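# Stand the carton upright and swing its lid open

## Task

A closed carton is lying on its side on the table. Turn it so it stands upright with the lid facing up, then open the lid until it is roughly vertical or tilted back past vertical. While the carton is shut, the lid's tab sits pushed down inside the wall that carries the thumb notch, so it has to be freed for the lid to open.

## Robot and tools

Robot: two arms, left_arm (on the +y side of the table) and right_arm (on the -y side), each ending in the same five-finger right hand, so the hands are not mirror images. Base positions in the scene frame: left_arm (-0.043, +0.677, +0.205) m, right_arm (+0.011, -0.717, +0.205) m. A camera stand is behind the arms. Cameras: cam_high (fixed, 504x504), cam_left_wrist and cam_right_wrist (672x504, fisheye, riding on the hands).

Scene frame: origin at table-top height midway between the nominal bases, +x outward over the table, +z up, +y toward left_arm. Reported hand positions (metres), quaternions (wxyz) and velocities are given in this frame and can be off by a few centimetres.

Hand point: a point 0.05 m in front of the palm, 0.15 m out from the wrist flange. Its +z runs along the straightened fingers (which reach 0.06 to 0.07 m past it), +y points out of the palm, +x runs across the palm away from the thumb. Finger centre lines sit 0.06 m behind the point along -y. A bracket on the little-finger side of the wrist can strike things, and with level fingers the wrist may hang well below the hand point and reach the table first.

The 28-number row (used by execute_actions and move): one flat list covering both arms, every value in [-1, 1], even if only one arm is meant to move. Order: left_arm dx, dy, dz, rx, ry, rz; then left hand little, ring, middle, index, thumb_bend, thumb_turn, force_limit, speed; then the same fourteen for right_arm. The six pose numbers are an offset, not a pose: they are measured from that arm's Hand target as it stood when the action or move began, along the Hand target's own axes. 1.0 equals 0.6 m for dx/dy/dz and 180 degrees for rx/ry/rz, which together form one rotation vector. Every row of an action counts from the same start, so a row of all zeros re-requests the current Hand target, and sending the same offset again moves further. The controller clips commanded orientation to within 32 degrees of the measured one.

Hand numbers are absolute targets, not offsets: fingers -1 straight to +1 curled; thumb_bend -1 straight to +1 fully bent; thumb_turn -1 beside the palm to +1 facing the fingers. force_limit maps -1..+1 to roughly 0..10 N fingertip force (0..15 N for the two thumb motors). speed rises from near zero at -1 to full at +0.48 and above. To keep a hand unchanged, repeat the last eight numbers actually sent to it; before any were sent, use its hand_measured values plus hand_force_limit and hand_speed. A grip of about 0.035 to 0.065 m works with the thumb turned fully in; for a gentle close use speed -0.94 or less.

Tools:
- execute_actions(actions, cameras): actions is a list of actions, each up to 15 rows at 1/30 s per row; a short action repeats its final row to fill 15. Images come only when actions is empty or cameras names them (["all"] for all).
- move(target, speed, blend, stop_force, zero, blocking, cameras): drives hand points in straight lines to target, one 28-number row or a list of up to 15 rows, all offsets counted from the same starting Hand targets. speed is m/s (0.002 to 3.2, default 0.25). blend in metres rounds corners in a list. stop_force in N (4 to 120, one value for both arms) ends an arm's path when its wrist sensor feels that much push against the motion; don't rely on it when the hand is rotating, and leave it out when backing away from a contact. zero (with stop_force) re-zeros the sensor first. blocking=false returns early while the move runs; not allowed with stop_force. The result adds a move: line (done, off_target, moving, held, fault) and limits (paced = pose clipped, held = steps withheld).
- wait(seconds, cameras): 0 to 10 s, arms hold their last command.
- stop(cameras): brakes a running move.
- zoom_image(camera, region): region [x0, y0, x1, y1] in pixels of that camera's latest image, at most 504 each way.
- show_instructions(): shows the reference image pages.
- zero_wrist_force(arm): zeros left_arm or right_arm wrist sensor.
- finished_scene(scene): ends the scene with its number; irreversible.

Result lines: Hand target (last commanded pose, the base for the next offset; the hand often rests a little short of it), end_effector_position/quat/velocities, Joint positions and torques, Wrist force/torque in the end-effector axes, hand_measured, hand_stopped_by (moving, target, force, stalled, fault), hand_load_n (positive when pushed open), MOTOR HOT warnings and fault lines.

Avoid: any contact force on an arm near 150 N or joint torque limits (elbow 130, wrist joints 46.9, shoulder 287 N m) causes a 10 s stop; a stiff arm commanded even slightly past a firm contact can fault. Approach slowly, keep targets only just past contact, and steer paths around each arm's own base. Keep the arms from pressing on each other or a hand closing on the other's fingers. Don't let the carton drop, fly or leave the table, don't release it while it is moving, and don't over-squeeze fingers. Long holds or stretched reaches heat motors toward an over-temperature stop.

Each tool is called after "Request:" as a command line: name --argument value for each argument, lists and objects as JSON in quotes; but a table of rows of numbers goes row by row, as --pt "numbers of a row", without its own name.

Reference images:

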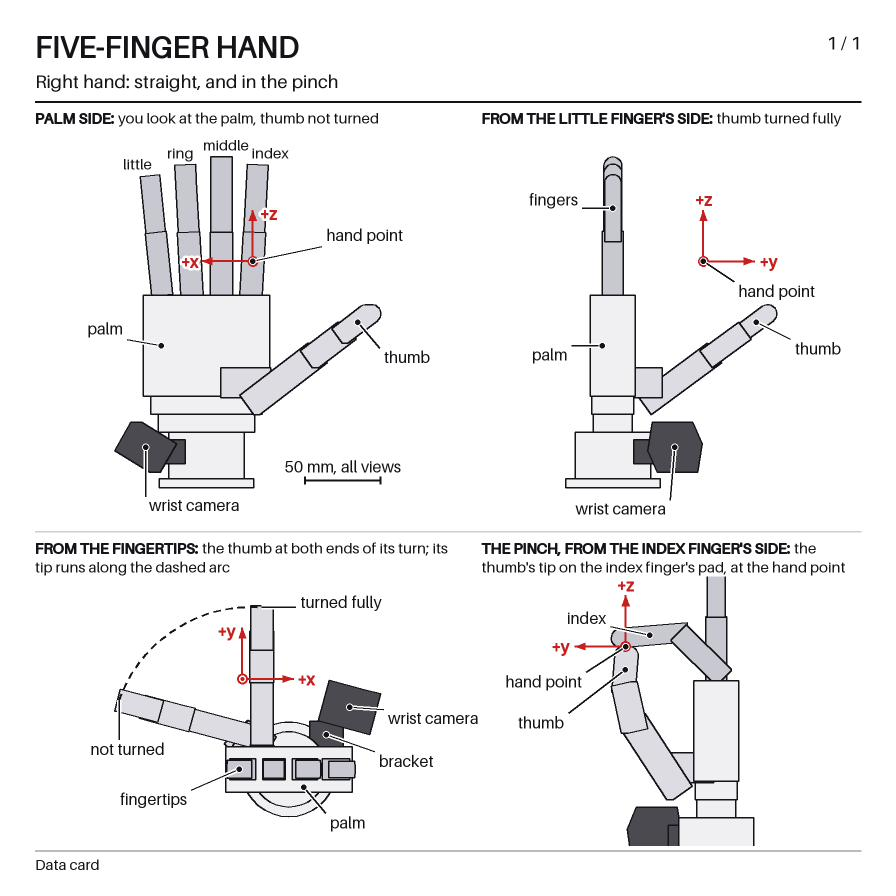

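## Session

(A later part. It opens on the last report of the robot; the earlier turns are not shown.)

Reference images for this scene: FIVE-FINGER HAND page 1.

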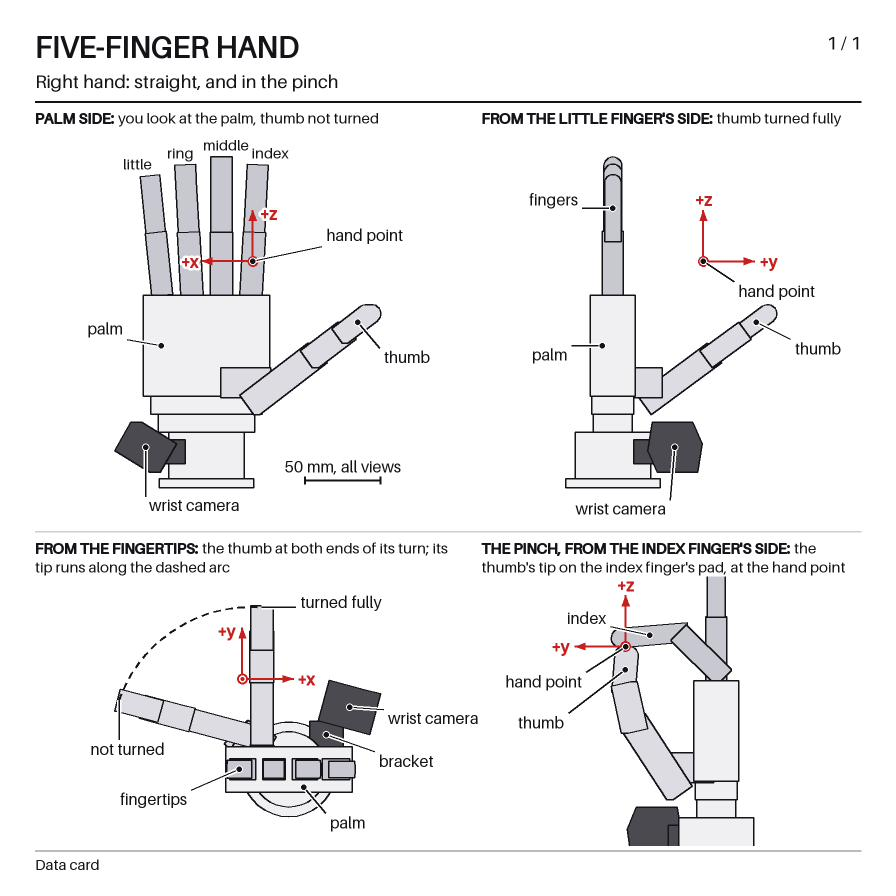

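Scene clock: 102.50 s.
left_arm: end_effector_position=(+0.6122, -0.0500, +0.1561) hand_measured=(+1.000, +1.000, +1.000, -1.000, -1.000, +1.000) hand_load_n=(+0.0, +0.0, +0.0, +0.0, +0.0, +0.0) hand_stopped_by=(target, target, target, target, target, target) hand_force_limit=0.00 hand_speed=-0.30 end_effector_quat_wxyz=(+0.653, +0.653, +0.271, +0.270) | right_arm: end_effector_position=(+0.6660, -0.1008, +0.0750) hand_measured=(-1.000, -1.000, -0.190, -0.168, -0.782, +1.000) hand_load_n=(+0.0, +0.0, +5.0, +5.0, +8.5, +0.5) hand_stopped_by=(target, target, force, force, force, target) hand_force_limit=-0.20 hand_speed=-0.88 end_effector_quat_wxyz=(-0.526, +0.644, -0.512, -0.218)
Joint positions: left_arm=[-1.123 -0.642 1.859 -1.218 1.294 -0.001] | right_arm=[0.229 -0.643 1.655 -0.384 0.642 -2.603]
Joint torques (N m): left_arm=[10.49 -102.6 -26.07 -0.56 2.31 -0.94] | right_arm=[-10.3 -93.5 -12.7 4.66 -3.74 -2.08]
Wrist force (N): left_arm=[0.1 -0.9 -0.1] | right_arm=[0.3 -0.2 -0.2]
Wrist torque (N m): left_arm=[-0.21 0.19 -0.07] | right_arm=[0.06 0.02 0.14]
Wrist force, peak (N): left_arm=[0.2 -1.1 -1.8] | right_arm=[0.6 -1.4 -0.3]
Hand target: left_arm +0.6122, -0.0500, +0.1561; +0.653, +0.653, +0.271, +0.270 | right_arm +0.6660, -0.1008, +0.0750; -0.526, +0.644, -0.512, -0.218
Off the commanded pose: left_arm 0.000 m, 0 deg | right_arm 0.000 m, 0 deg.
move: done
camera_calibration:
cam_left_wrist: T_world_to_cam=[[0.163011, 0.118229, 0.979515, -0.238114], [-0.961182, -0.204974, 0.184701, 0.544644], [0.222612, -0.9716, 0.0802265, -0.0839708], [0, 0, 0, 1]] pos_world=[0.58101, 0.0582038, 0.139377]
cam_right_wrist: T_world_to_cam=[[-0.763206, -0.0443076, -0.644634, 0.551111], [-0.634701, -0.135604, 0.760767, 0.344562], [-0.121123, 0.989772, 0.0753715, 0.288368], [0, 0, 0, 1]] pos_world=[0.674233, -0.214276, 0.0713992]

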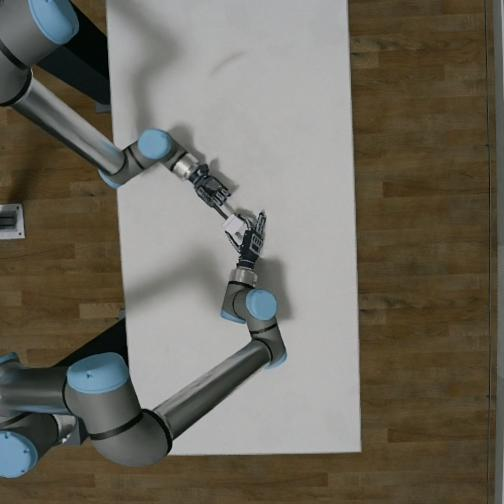

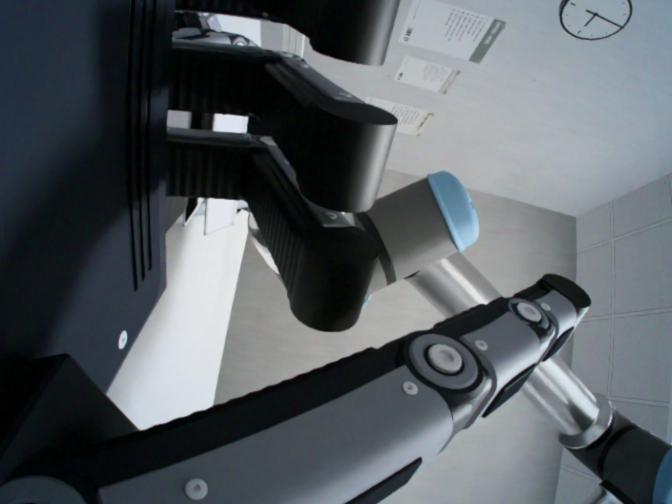

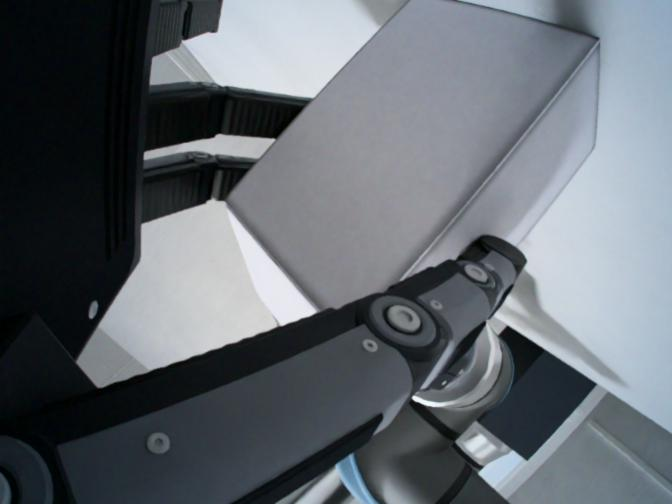

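Request:
move --pt "0 0.01633 0.00917 0 0 0 1 1 1 -1 -1 1 0.0 -0.3 0 0 0 0 0 0 -1 -1 0.3 0.3 0.1 1 -0.2 -0.88" --pt "0 0.0330 0.02083 0 0 0 1 1 1 -1 -1 1 0.0 -0.3 0 0 0 0 0 0 -1 -1 0.3 0.3 0.1 1 -0.2 -0.88" --pt "0 0.04133 0.0375 0 0 0 1 1 1 -1 -1 1 0.0 -0.3 0 0 0 0 0 0 -1 -1 0.3 0.3 0.1 1 -0.2 -0.88" --pt "0 0.0430 0.05417 0 0 0 1 1 1 -1 -1 1 0.0 -0.3 0 0 0 0 0 0 -1 -1 0.3 0.3 0.1 1 -0.2 -0.88" --speed 0.04 --blend 0.004 --stop_force 8 --cameras '["all"]'

Request:
zoom_image --camera "cam_high" --region '[200, 190, 270, 260]'

Request:
zoom_image --camera "cam_left_wrist" --region '[140, 0, 340, 200]'

Request:
zoom_image --camera "cam_right_wrist" --region '[150, 0, 550, 400]'

Scene clock: 106.50 s.
left_arm: end_effector_position=(+0.6352, -0.0729, +0.1819) hand_measured=(+1.000, +1.000, +1.000, -1.000, -1.000, +1.000) hand_load_n=(+0.0, +0.0, +0.0, +0.0, +0.0, +0.0) hand_stopped_by=(target, target, target, target, target, target) hand_force_limit=0.00 hand_speed=-0.30 end_effector_quat_wxyz=(+0.653, +0.653, +0.271, +0.270) | right_arm: end_effector_position=(+0.6660, -0.1008, +0.0750) hand_measured=(-1.000, -1.000, -0.190, -0.168, -0.782, +1.000) hand_load_n=(+0.0, +0.0, +4.5, +5.0, +8.5, +0.0) hand_stopped_by=(target, target, force, force, force, target) hand_force_limit=-0.20 hand_speed=-0.88 end_effector_quat_wxyz=(-0.526, +0.644, -0.512, -0.218)
Joint positions: left_arm=[-1.111 -0.66 1.801 -1.141 1.307 -0.001] | right_arm=[0.229 -0.643 1.655 -0.384 0.642 -2.603]
Joint torques (N m): left_arm=[11.3 -79.61 -29.47 -0.49 2.49 -1.03] | right_arm=[-9.6 -89.33 -12.19 4.49 -3.95 -2.62]
Wrist force (N): left_arm=[-0.4 -0.9 -0.1] | right_arm=[-0.1 0.2 -0.3]
Wrist torque (N m): left_arm=[-0.33 0.27 -0.09] | right_arm=[0.15 0.06 0.13]
Wrist force, peak (N): left_arm=[0.1 -1.2 -0.2] | right_arm=[-0.1 -0.9 0.1]
Hand target: left_arm +0.6352, -0.0729, +0.1819; +0.653, +0.653, +0.271, +0.270 | right_arm +0.6660, -0.1008, +0.0750; -0.526, +0.644, -0.512, -0.218
Off the commanded pose: left_arm 0.000 m, 0 deg | right_arm 0.000 m, 0 deg.
move: done
camera_calibration:
cam_left_wrist: T_world_to_cam=[[0.162917, 0.118208, 0.979533, -0.264373], [-0.961198, -0.204987, 0.184605, 0.557318], [0.222613, -0.9716, 0.0802251, -0.113411], [0, 0, 0, 1]] pos_world=[0.60401, 0.0353038, 0.165176]
cam_right_wrist: T_world_to_cam=[[-0.763206, -0.0443076, -0.644634, 0.551111], [-0.634701, -0.135604, 0.760767, 0.344562], [-0.121123, 0.989772, 0.0753715, 0.288368], [0, 0, 0, 1]] pos_world=[0.674233, -0.214276, 0.0713992]

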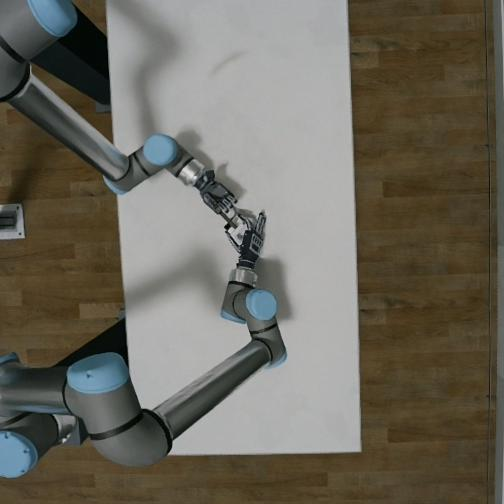

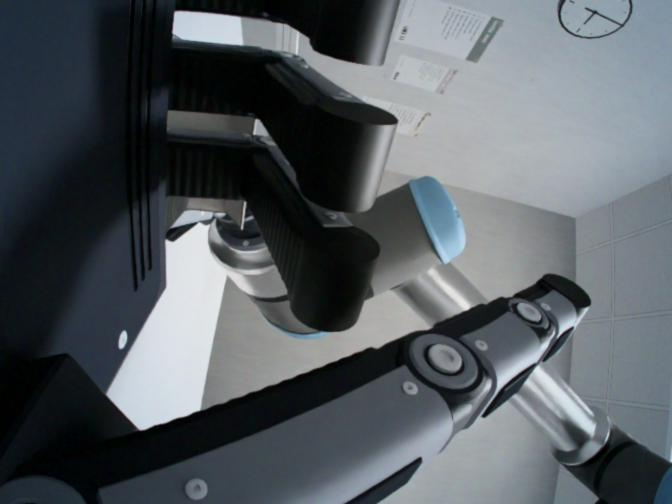

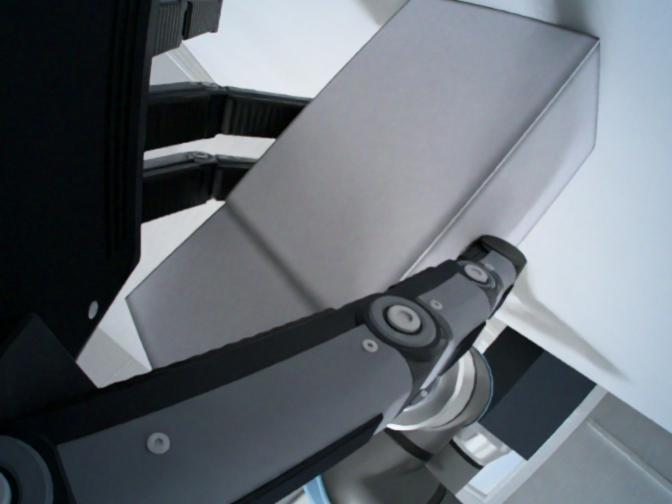

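Scaled by 7.200 from the camera's 504x504 image, which has a finer 720x720 frame.

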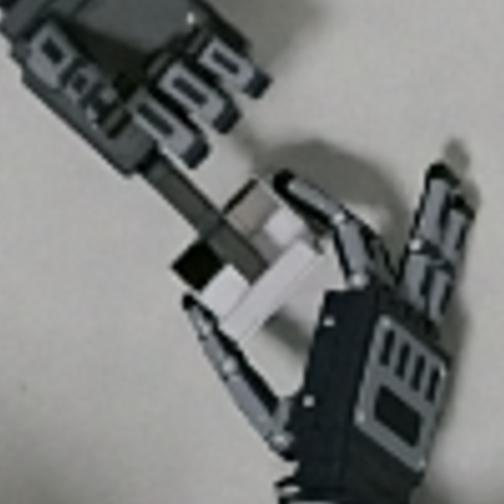

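Scaled by 2.520 from the camera's 672x504 image, which has a finer 960x720 frame.

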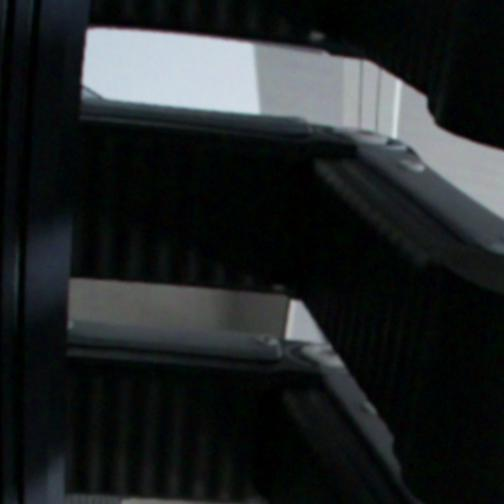

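Scaled by 1.260 from the camera's 672x504 image, which has a finer 960x720 frame.

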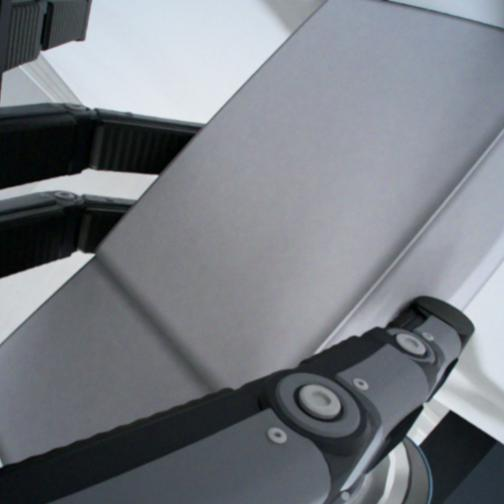

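Request:
move --target '[0,0,0.00833,0,0,0,1,1,1,-1,-1,1,0.0,-0.3,0,0,0,0,0,0,-1,-1,0.3,0.3,0.1,1,-0.2,-0.88]' --speed 0.04 --stop_force 8 --cameras '[]'

Request:
move --target '[0,0,0,0,0,0,1,1,1,-1,-1,1,0.0,-0.3,0,0,0,0,0,0,-1,-1,-0.6,-0.6,-1,1,-0.2,-0.7]' --speed 0.1 --cameras '["all"]'

Request:
zoom_image --camera "cam_high" --region '[200, 190, 270, 260]'

Scene clock: 109.43 s.
left_arm: end_effector_position=(+0.6388, -0.0765, +0.1819) hand_measured=(+1.000, +1.000, +1.000, -1.000, -1.000, +1.000) hand_load_n=(+0.0, +0.0, +0.0, +0.0, +0.0, +0.0) hand_stopped_by=(target, target, target, target, target, target) hand_force_limit=0.00 hand_speed=-0.30 end_effector_quat_wxyz=(+0.653, +0.653, +0.271, +0.270) | right_arm: end_effector_position=(+0.6660, -0.1008, +0.0750) hand_measured=(-1.000, -1.000, -0.190, -0.168, -0.782, +1.000) hand_load_n=(+0.0, +0.0, +5.0, +5.0, +8.5, +0.5) hand_stopped_by=(target, target, force, force, force, target) hand_force_limit=-0.20 hand_speed=-0.88 end_effector_quat_wxyz=(-0.526, +0.644, -0.512, -0.218)
Joint positions: left_arm=[-1.109 -0.657 1.79 -1.134 1.308 -0.001] | right_arm=[0.229 -0.643 1.655 -0.384 0.642 -2.603]
Joint torques (N m): left_arm=[10.32 -80.86 -29.05 -0.45 2.43 -1.68] | right_arm=[-10.26 -85.27 -12.3 4.25 -3.84 -2.4]
Wrist force (N): left_arm=[-0.6 -0.8 -0.4] | right_arm=[-0.3 -0.3 0.1]
Wrist torque (N m): left_arm=[-0.27 0.30 -0.09] | right_arm=[0.06 0.09 0.11]
Wrist force, peak (N): left_arm=[-0.9 -0.9 -0.5] | right_arm=[0.0 -0.8 0.1]
Hand target: left_arm +0.6388, -0.0765, +0.1819; +0.653, +0.653, +0.271, +0.270 | right_arm +0.6660, -0.1008, +0.0750; -0.526, +0.644, -0.512, -0.218
Off the commanded pose: left_arm 0.000 m, 0 deg | right_arm 0.000 m, 0 deg.
move: done
No camera images: "cameras" was empty.

Scene clock: 110.23 s.
left_arm: end_effector_position=(+0.6388, -0.0765, +0.1819) hand_measured=(+1.000, +1.000, +1.000, -1.000, -1.000, +1.000) hand_load_n=(+0.0, +0.0, +0.0, +0.0, +0.0, +0.0) hand_stopped_by=(target, target, target, target, target, target) hand_force_limit=0.00 hand_speed=-0.30 end_effector_quat_wxyz=(+0.653, +0.653, +0.271, +0.270) | right_arm: end_effector_position=(+0.6660, -0.1008, +0.0750) hand_measured=(-1.000, -1.000, -0.600, -0.600, -1.000, +1.000) hand_load_n=(+0.0, +0.0, +0.0, +0.0, +0.0, -0.5) hand_stopped_by=(target, target, target, target, target, target) hand_force_limit=-0.20 hand_speed=-0.70 end_effector_quat_wxyz=(-0.526, +0.644, -0.512, -0.218)
Joint positions: left_arm=[-1.109 -0.657 1.79 -1.134 1.308 -0.001] | right_arm=[0.229 -0.643 1.655 -0.384 0.642 -2.603]
Joint torques (N m): left_arm=[10.95 -80.92 -29.28 -0.41 2.41 -1.51] | right_arm=[-11.04 -84.55 -12.03 4.56 -3.83 -2.31]
Wrist force (N): left_arm=[-0.6 -0.6 -0.3] | right_arm=[0.2 -0.3 0.2]
Wrist torque (N m): left_arm=[-0.26 0.31 -0.09] | right_arm=[0.03 0.00 0.14]
Wrist force, peak (N): left_arm=[-1.0 -0.6 -0.4] | right_arm=[-0.1 -0.9 0.3]
Hand target: left_arm +0.6388, -0.0765, +0.1819; +0.653, +0.653, +0.271, +0.270 | right_arm +0.6660, -0.1008, +0.0750; -0.526, +0.644, -0.512, -0.218
Off the commanded pose: left_arm 0.000 m, 0 deg | right_arm 0.000 m, 0 deg.
move: done
camera_calibration:
cam_left_wrist: T_world_to_cam=[[0.163011, 0.118229, 0.979515, -0.264572], [-0.961182, -0.204974, 0.184701, 0.559918], [0.222612, -0.9716, 0.0802265, -0.117687], [0, 0, 0, 1]] pos_world=[0.60751, 0.0317038, 0.165177]
cam_right_wrist: T_world_to_cam=[[-0.763206, -0.0443076, -0.644634, 0.551111], [-0.634701, -0.135604, 0.760767, 0.344562], [-0.121123, 0.989772, 0.0753715, 0.288368], [0, 0, 0, 1]] pos_world=[0.674233, -0.214276, 0.0713992]

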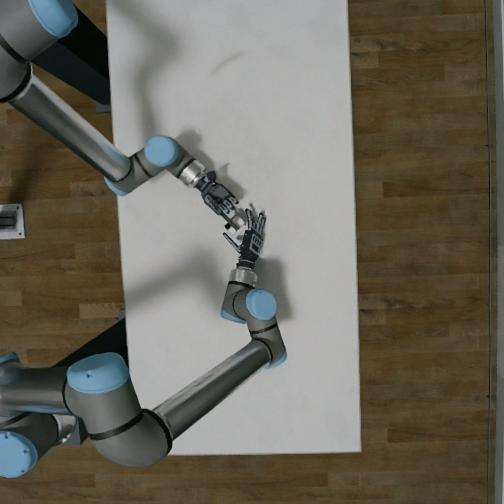

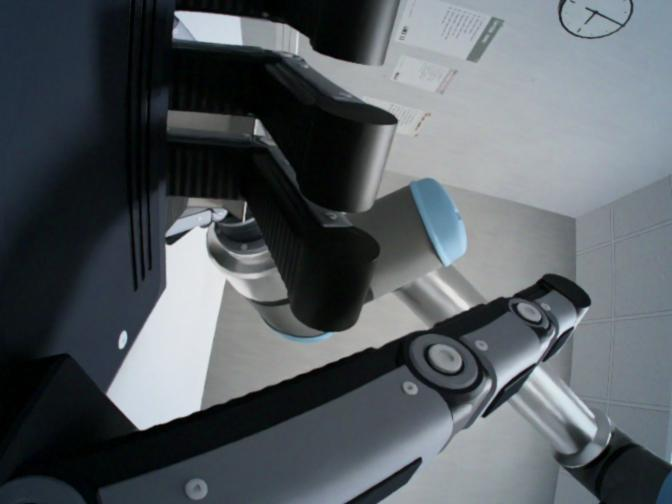

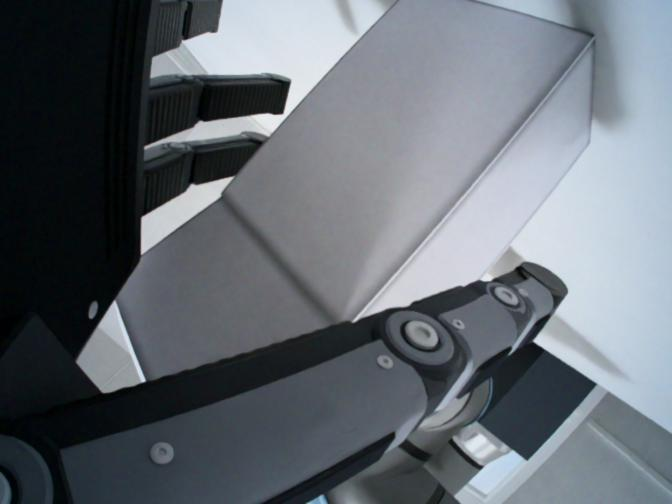

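Scaled by 7.200 from the camera's 504x504 image, which has a finer 720x720 frame.

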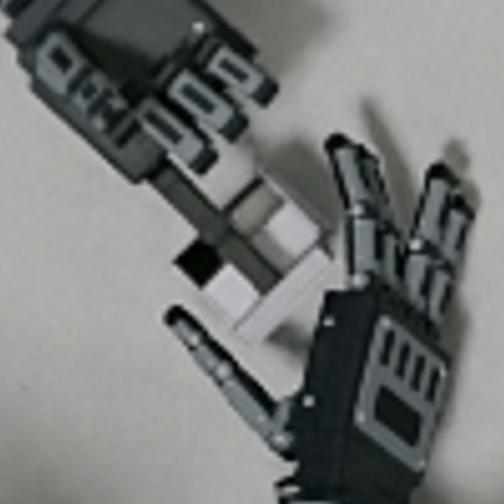

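Request:
move --target '[0,0,0,0,0,0,1,1,1,-1,-1,1,0.0,-0.3,0,-0.0832,-0.0555,0,0,0,-1,-1,-0.6,-0.6,-1,1,-0.2,-0.7]' --speed 0.08 --stop_force 7 --cameras '[]'

Request:
move --target '[0,0,0,0,0,0,1,1,1,-1,-1,1,0.0,-0.3,0,-0.1664,-0.111,0,0,0,-1,-1,-0.6,-0.6,-1,1,-0.2,-0.7]' --speed 0.3 --cameras '["all"]'

Request:
zoom_image --camera "cam_high" --region '[200, 190, 270, 260]'

Scene clock: 112.53 s.
left_arm: end_effector_position=(+0.6388, -0.0765, +0.1819) hand_measured=(+1.000, +1.000, +1.000, -1.000, -1.000, +1.000) hand_load_n=(+0.0, +0.0, +0.0, +0.0, +0.0, +0.0) hand_stopped_by=(target, target, target, target, target, target) hand_force_limit=0.00 hand_speed=-0.30 end_effector_quat_wxyz=(+0.653, +0.653, +0.271, +0.270) | right_arm: end_effector_position=(+0.7017, -0.1346, +0.1093) hand_measured=(-1.000, -1.000, -0.600, -0.600, -1.000, +1.000) hand_load_n=(+0.0, +0.0, +0.0, +0.0, +0.0, +0.0) hand_stopped_by=(target, target, target, target, target, target) hand_force_limit=-0.20 hand_speed=-0.70 end_effector_quat_wxyz=(-0.526, +0.644, -0.512, -0.218)
Joint positions: left_arm=[-1.109 -0.657 1.79 -1.134 1.308 -0.001] | right_arm=[0.172 -0.666 1.615 -0.273 0.597 -2.662]
Joint torques (N m): left_arm=[11.02 -81.18 -28.33 -0.38 2.35 -1.46] | right_arm=[-11.6 -103.21 -32.55 4.85 -3.93 -3.11]
Wrist force (N): left_arm=[-0.9 -0.3 -0.2] | right_arm=[0.4 -0.4 0.4]
Wrist torque (N m): left_arm=[-0.21 0.35 -0.09] | right_arm=[-0.01 -0.02 0.14]
Wrist force, peak (N): left_arm=[-0.9 -0.8 -0.6] | right_arm=[-0.7 -0.6 0.7]
Hand target: left_arm +0.6388, -0.0765, +0.1819; +0.653, +0.653, +0.271, +0.270 | right_arm +0.7017, -0.1346, +0.1093; -0.526, +0.644, -0.512, -0.218
Off the commanded pose: left_arm 0.000 m, 0 deg | right_arm 0.000 m, 0 deg.
move: done
No camera images: "cameras" was empty.

Scene clock: 113.80 s.
left_arm: end_effector_position=(+0.6388, -0.0765, +0.1819) hand_measured=(+1.000, +1.000, +1.000, -1.000, -1.000, +1.000) hand_load_n=(+0.0, +0.0, +0.0, +0.0, +0.0, +0.0) hand_stopped_by=(target, target, target, target, target, target) hand_force_limit=0.00 hand_speed=-0.30 end_effector_quat_wxyz=(+0.653, +0.653, +0.271, +0.270) | right_arm: end_effector_position=(+0.7732, -0.2021, +0.1780) hand_measured=(-1.000, -1.000, -0.600, -0.600, -1.000, +1.000) hand_load_n=(+0.0, +0.0, +0.0, +0.0, +0.0, -0.5) hand_stopped_by=(target, target, target, target, target, target) hand_force_limit=-0.20 hand_speed=-0.70 end_effector_quat_wxyz=(-0.526, +0.644, -0.512, -0.218)
Joint positions: left_arm=[-1.109 -0.657 1.79 -1.134 1.308 -0.001] | right_arm=[0.07 -0.687 1.5 -0.027 0.521 -2.791]
Joint torques (N m): left_arm=[10.43 -81.01 -29.1 -0.48 2.25 -1.43] | right_arm=[-12.96 -84.61 -37.02 5.53 -4.11 -3.14]
Wrist force (N): left_arm=[-0.8 -0.6 -0.3] | right_arm=[-0.4 -0.2 0.6]
Wrist torque (N m): left_arm=[-0.26 0.33 -0.10] | right_arm=[0.02 0.05 0.10]
Wrist force, peak (N): left_arm=[-1.0 -0.6 -0.5] | right_arm=[-0.4 -1.6 -0.7]
Hand target: left_arm +0.6388, -0.0765, +0.1819; +0.653, +0.653, +0.271, +0.270 | right_arm +0.7732, -0.2021, +0.1781; -0.526, +0.644, -0.512, -0.218
Off the commanded pose: left_arm 0.000 m, 0 deg | right_arm 0.000 m, 0 deg.
move: done
camera_calibration:
cam_left_wrist: T_world_to_cam=[[0.163011, 0.118229, 0.979515, -0.264572], [-0.961182, -0.204974, 0.184701, 0.559918], [0.222612, -0.9716, 0.0802265, -0.117687], [0, 0, 0, 1]] pos_world=[0.60751, 0.0317038, 0.165177]
cam_right_wrist: T_world_to_cam=[[-0.763125, -0.0442144, -0.644737, 0.694815], [-0.634817, -0.135548, 0.76068, 0.320616], [-0.121026, 0.989784, 0.0753718, 0.39388], [0, 0, 0, 1]] pos_world=[0.781433, -0.315676, 0.174399]

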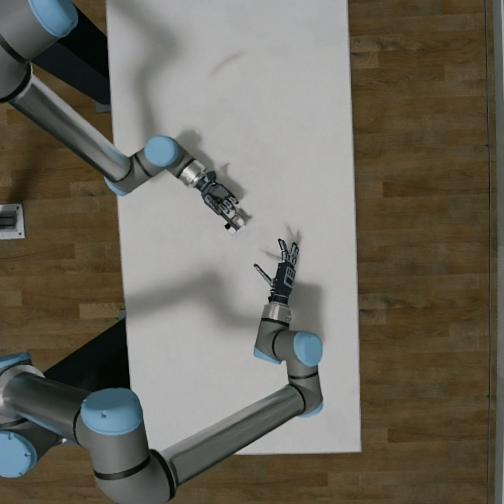

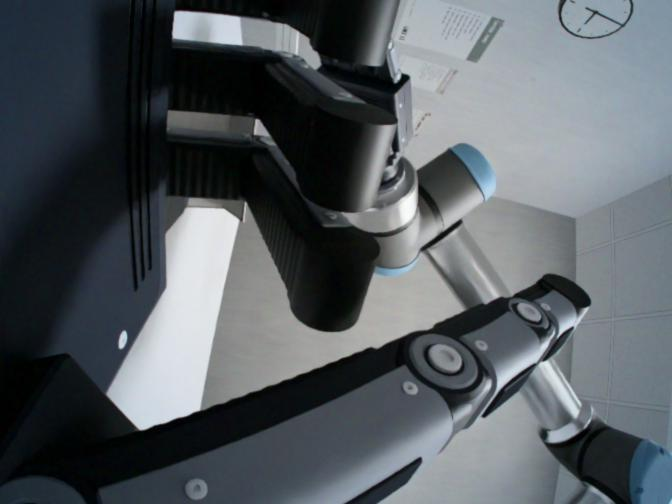

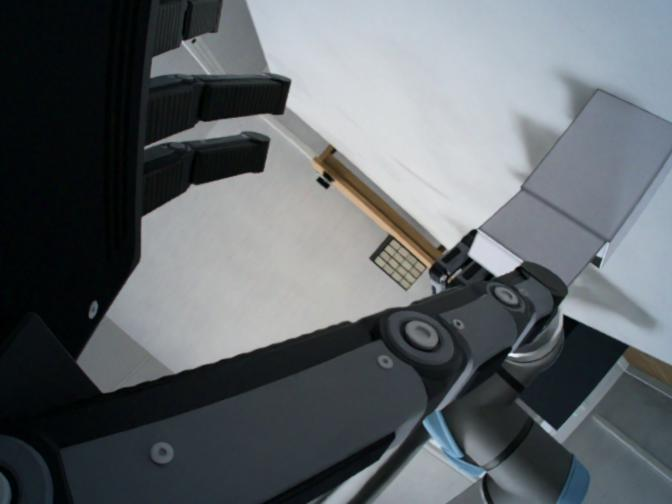

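Scaled by 7.200 from the camera's 504x504 image, which has a finer 720x720 frame.

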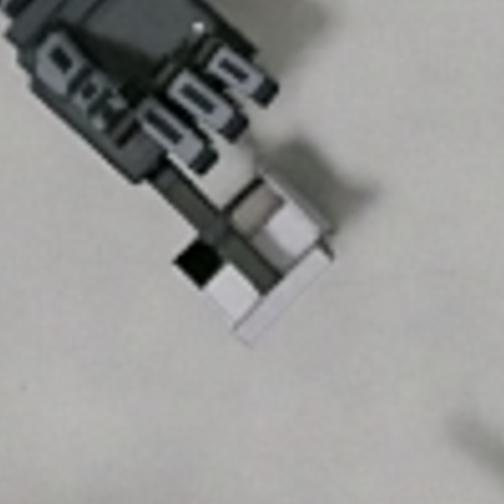

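Request:
move --target '[0,0,0.0150,0,0,0,1,1,1,-1,-1,1,0.0,-0.3,0,0,0,0,0,0,-1,-1,-0.6,-0.6,-1,1,-0.2,-0.7]' --speed 0.05 --stop_force 6 --cameras '["cam_high"]'

Request:
zoom_image --camera "cam_high" --region '[200, 190, 270, 260]'

Request:
move --target '[0,0,-0.0333,0,0,0,1,1,1,-1,-1,1,0.0,-0.3,0,0,0,0,0,0,-1,-1,-0.6,-0.6,-1,1,-0.2,-0.7]' --speed 0.08 --cameras '["all"]'

Request:
zoom_image --camera "cam_high" --region '[200, 190, 270, 260]'

Request:
zoom_image --camera "cam_right_wrist" --region '[422, 50, 672, 300]'

Scene clock: 115.63 s.
left_arm: end_effector_position=(+0.6451, -0.0828, +0.1819) hand_measured=(+1.000, +1.000, +1.000, -1.000, -1.000, +1.000) hand_load_n=(+0.0, +0.0, +0.0, +0.0, +0.0, +0.0) hand_stopped_by=(target, target, target, target, target, target) hand_force_limit=0.00 hand_speed=-0.30 end_effector_quat_wxyz=(+0.653, +0.653, +0.271, +0.270) | right_arm: end_effector_position=(+0.7732, -0.2021, +0.1781) hand_measured=(-1.000, -1.000, -0.600, -0.600, -1.000, +1.000) hand_load_n=(+0.0, +0.0, +0.0, +0.0, +0.0, +0.0) hand_stopped_by=(target, target, target, target, target, target) hand_force_limit=-0.20 hand_speed=-0.70 end_effector_quat_wxyz=(-0.526, +0.644, -0.512, -0.218)
Joint positions: left_arm=[-1.106 -0.65 1.771 -1.121 1.312 -0.001] | right_arm=[0.07 -0.687 1.5 -0.027 0.521 -2.791]
Joint torques (N m): left_arm=[10.39 -81.62 -30.02 -0.31 2.41 -1.24] | right_arm=[-10.94 -84.96 -36.61 5.19 -4.28 -3.02]
Wrist force (N): left_arm=[-0.7 -0.7 -0.5] | right_arm=[-0.4 0.0 0.1]
Wrist torque (N m): left_arm=[-0.21 0.33 -0.08] | right_arm=[0.09 0.09 0.09]
Wrist force, peak (N): left_arm=[-0.9 -0.7 -0.4] | right_arm=[-0.6 -0.2 0.6]
Hand target: left_arm +0.6451, -0.0828, +0.1819; +0.653, +0.653, +0.271, +0.270 | right_arm +0.7732, -0.2021, +0.1781; -0.526, +0.644, -0.512, -0.218
Off the commanded pose: left_arm 0.000 m, 0 deg | right_arm 0.000 m, 0 deg.
move: done
Images, in order (width x height): cam_high 504x504.

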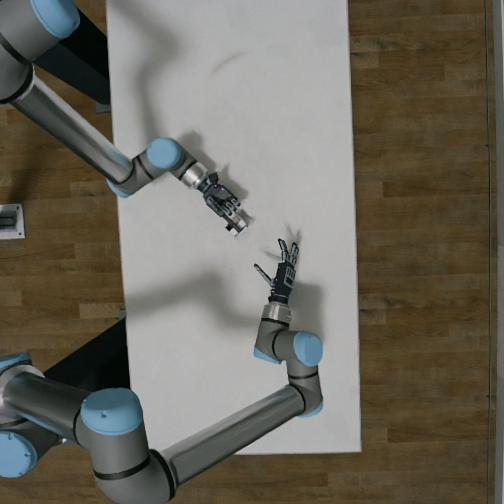

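Scaled by 7.200 from the camera's 504x504 image, which has a finer 720x720 frame.

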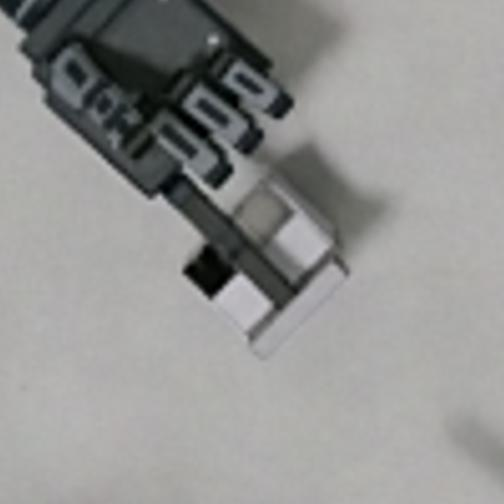

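Scene clock: 116.57 s.
left_arm: end_effector_position=(+0.6311, -0.0688, +0.1819) hand_measured=(+1.000, +1.000, +1.000, -1.000, -1.000, +1.000) hand_load_n=(+0.0, +0.0, +0.0, +0.5, +0.0, +0.0) hand_stopped_by=(target, target, target, target, target, target) hand_force_limit=0.00 hand_speed=-0.30 end_effector_quat_wxyz=(+0.653, +0.653, +0.271, +0.270) | right_arm: end_effector_position=(+0.7732, -0.2021, +0.1781) hand_measured=(-1.000, -1.000, -0.600, -0.600, -1.000, +1.000) hand_load_n=(+0.0, +0.0, +0.0, +0.0, +0.0, +0.0) hand_stopped_by=(target, target, target, target, target, target) hand_force_limit=-0.20 hand_speed=-0.70 end_effector_quat_wxyz=(-0.526, +0.644, -0.512, -0.218)
Joint positions: left_arm=[-1.113 -0.664 1.814 -1.15 1.305 -0.001] | right_arm=[0.07 -0.687 1.5 -0.027 0.521 -2.791]
Joint torques (N m): left_arm=[-12.54 -105.14 -9.19 -4.14 -2.71 -0.98] | right_arm=[-12.47 -85.12 -36.96 5.22 -4.15 -3.06]
Wrist force (N): left_arm=[-0.7 -0.6 -0.1] | right_arm=[0.0 -0.1 0.2]
Wrist torque (N m): left_arm=[-0.29 0.32 -0.10] | right_arm=[0.05 0.03 0.11]
Wrist force, peak (N): left_arm=[-0.7 -0.9 -0.2] | right_arm=[-0.4 -0.4 0.7]
Hand target: left_arm +0.6310, -0.0687, +0.1819; +0.653, +0.653, +0.271, +0.270 | right_arm +0.7732, -0.2021, +0.1781; -0.526, +0.644, -0.512, -0.218
Off the commanded pose: left_arm 0.000 m, 0 deg | right_arm 0.000 m, 0 deg.
move: done
camera_calibration:
cam_left_wrist: T_world_to_cam=[[0.163011, 0.118229, 0.979515, -0.264244], [-0.961182, -0.204974, 0.184701, 0.554191], [0.222612, -0.9716, 0.0802265, -0.108514], [0, 0, 0, 1]] pos_world=[0.59991, 0.0394038, 0.165177]
cam_right_wrist: T_world_to_cam=[[-0.763206, -0.0443076, -0.644634, 0.694896], [-0.634701, -0.135604, 0.760767, 0.320416], [-0.121123, 0.989772, 0.0753715, 0.393944], [0, 0, 0, 1]] pos_world=[0.781433, -0.315676, 0.174499]

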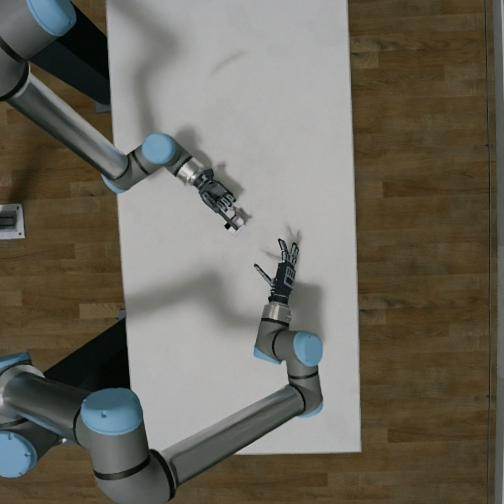

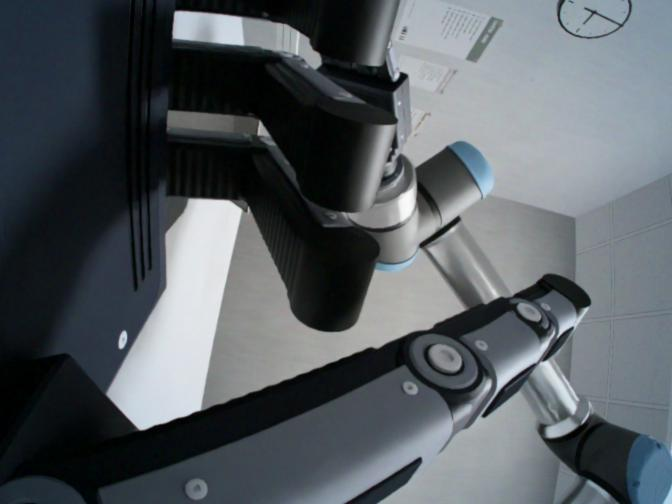

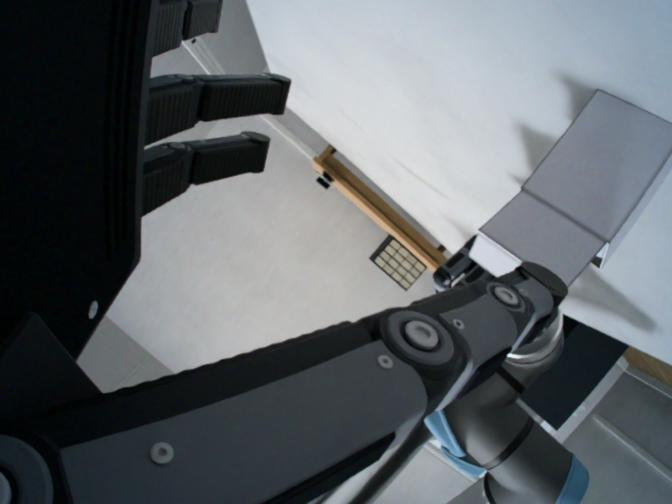

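Scaled by 7.200 from the camera's 504x504 image, which has a finer 720x720 frame.

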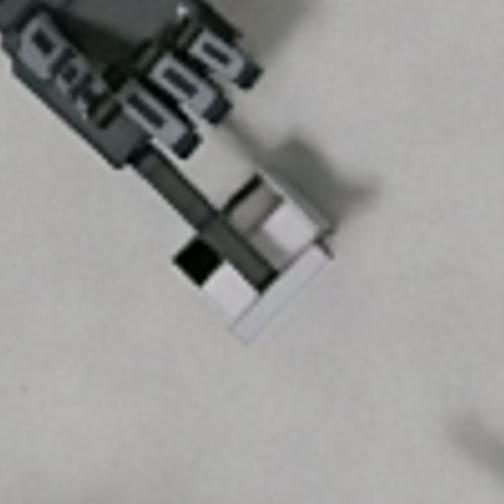

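Scaled by 2.016 from the camera's 672x504 image, which has a finer 960x720 frame.

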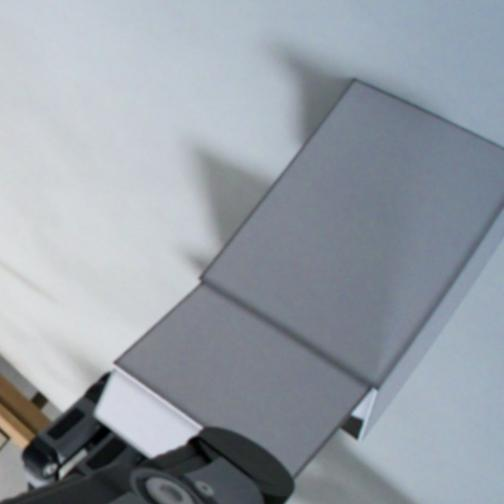

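Request:
move --target '[0,-0.01,-0.1,0,0,0,1,1,1,-1,-1,1,0.0,-0.3,0,0,0,0,0,0,-1,-1,-0.6,-0.6,-1,1,-0.2,-0.7]' --speed 0.12 --cameras '["all"]'

Request:
zoom_image --camera "cam_high" --region '[200, 190, 270, 260]'

Request:
zoom_image --camera "cam_right_wrist" --region '[422, 50, 672, 300]'

Request:
zoom_image --camera "cam_left_wrist" --region '[100, 0, 400, 300]'

Scene clock: 118.93 s.
left_arm: end_effector_position=(+0.5887, -0.0264, +0.1759) hand_measured=(+1.000, +1.000, +1.000, -1.000, -1.000, +1.000) hand_load_n=(+0.0, +0.0, +0.0, +0.0, +0.0, +0.0) hand_stopped_by=(target, target, target, target, target, target) hand_force_limit=0.00 hand_speed=-0.30 end_effector_quat_wxyz=(+0.653, +0.653, +0.271, +0.270) | right_arm: end_effector_position=(+0.7732, -0.2021, +0.1781) hand_measured=(-1.000, -1.000, -0.600, -0.600, -1.000, +1.000) hand_load_n=(+0.0, +0.0, +0.0, +0.0, +0.0, -0.5) hand_stopped_by=(target, target, target, target, target, target) hand_force_limit=-0.20 hand_speed=-0.70 end_effector_quat_wxyz=(-0.526, +0.644, -0.512, -0.218)
Joint positions: left_arm=[-1.137 -0.694 1.938 -1.245 1.281 -0.001] | right_arm=[0.07 -0.687 1.5 -0.027 0.521 -2.791]
Joint torques (N m): left_arm=[-14.06 -99.78 -7.4 -4.48 -2.6 1.11] | right_arm=[-12.42 -85.03 -36.97 5.32 -4.37 -2.94]
Wrist force (N): left_arm=[0.3 -0.8 -0.8] | right_arm=[0.0 -0.2 0.1]
Wrist torque (N m): left_arm=[-0.22 0.18 -0.09] | right_arm=[0.05 0.03 0.11]
Wrist force, peak (N): left_arm=[-0.5 -1.0 -1.3] | right_arm=[-0.6 -0.1 0.5]
Hand target: left_arm +0.5886, -0.0263, +0.1759; +0.653, +0.653, +0.271, +0.270 | right_arm +0.7732, -0.2021, +0.1781; -0.526, +0.644, -0.512, -0.218
Off the commanded pose: left_arm 0.000 m, 0 deg | right_arm 0.000 m, 0 deg.
move: done
camera_calibration:
cam_left_wrist: T_world_to_cam=[[0.163024, 0.118232, 0.979512, -0.256475], [-0.96118, -0.204972, 0.184714, 0.523233], [0.222612, -0.971601, 0.0802267, -0.0573981], [0, 0, 0, 1]] pos_world=[0.55751, 0.0818038, 0.159177]
cam_right_wrist: T_world_to_cam=[[-0.763206, -0.0443076, -0.644634, 0.694896], [-0.634701, -0.135604, 0.760767, 0.320416], [-0.121123, 0.989772, 0.0753715, 0.393944], [0, 0, 0, 1]] pos_world=[0.781433, -0.315676, 0.174499]

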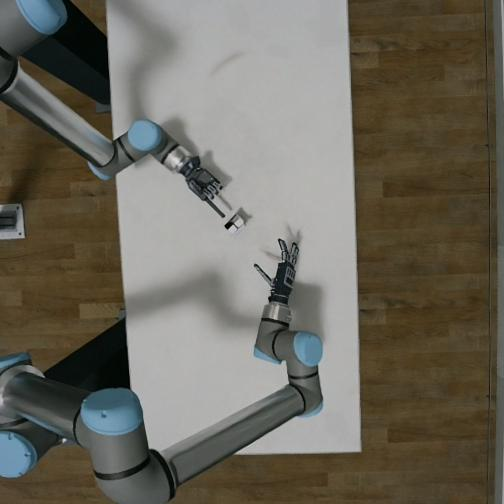

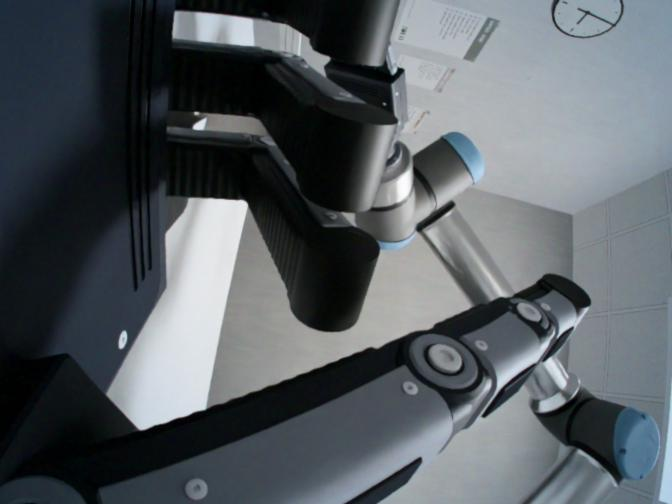

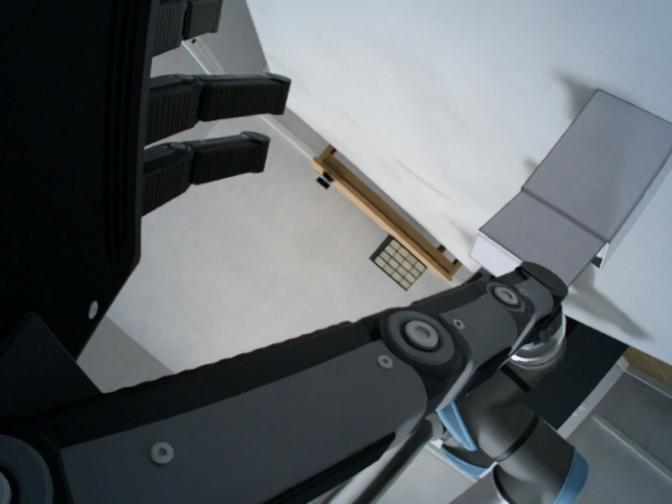

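Scaled by 7.200 from the camera's 504x504 image, which has a finer 720x720 frame.

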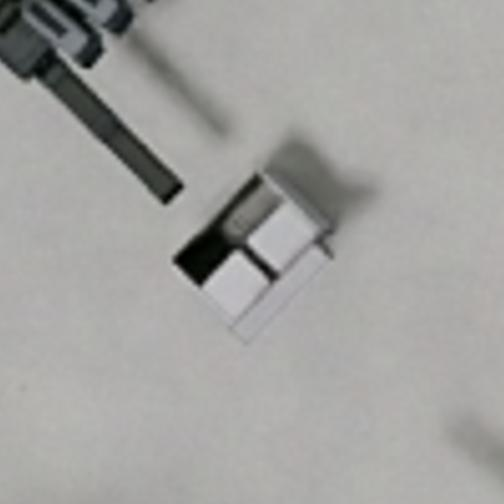

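Scaled by 2.016 from the camera's 672x504 image, which has a finer 960x720 frame.

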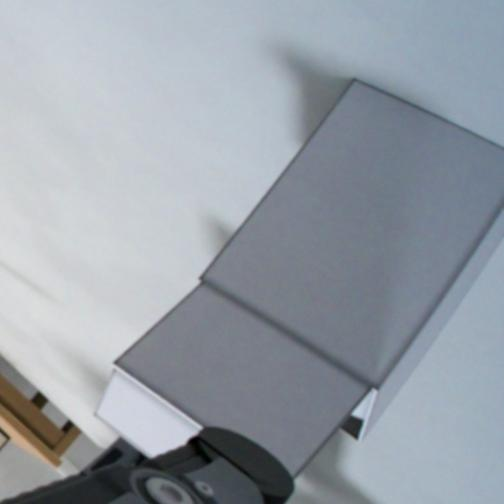

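Scaled by 1.680 from the camera's 672x504 image, which has a finer 960x720 frame.

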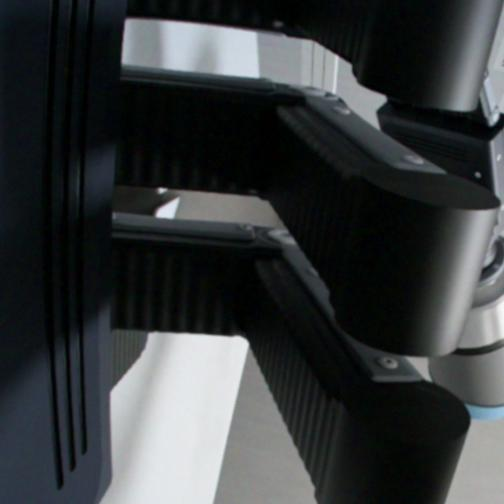

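Request:
finished_scene --scene 1

The scene is finished: the task was done.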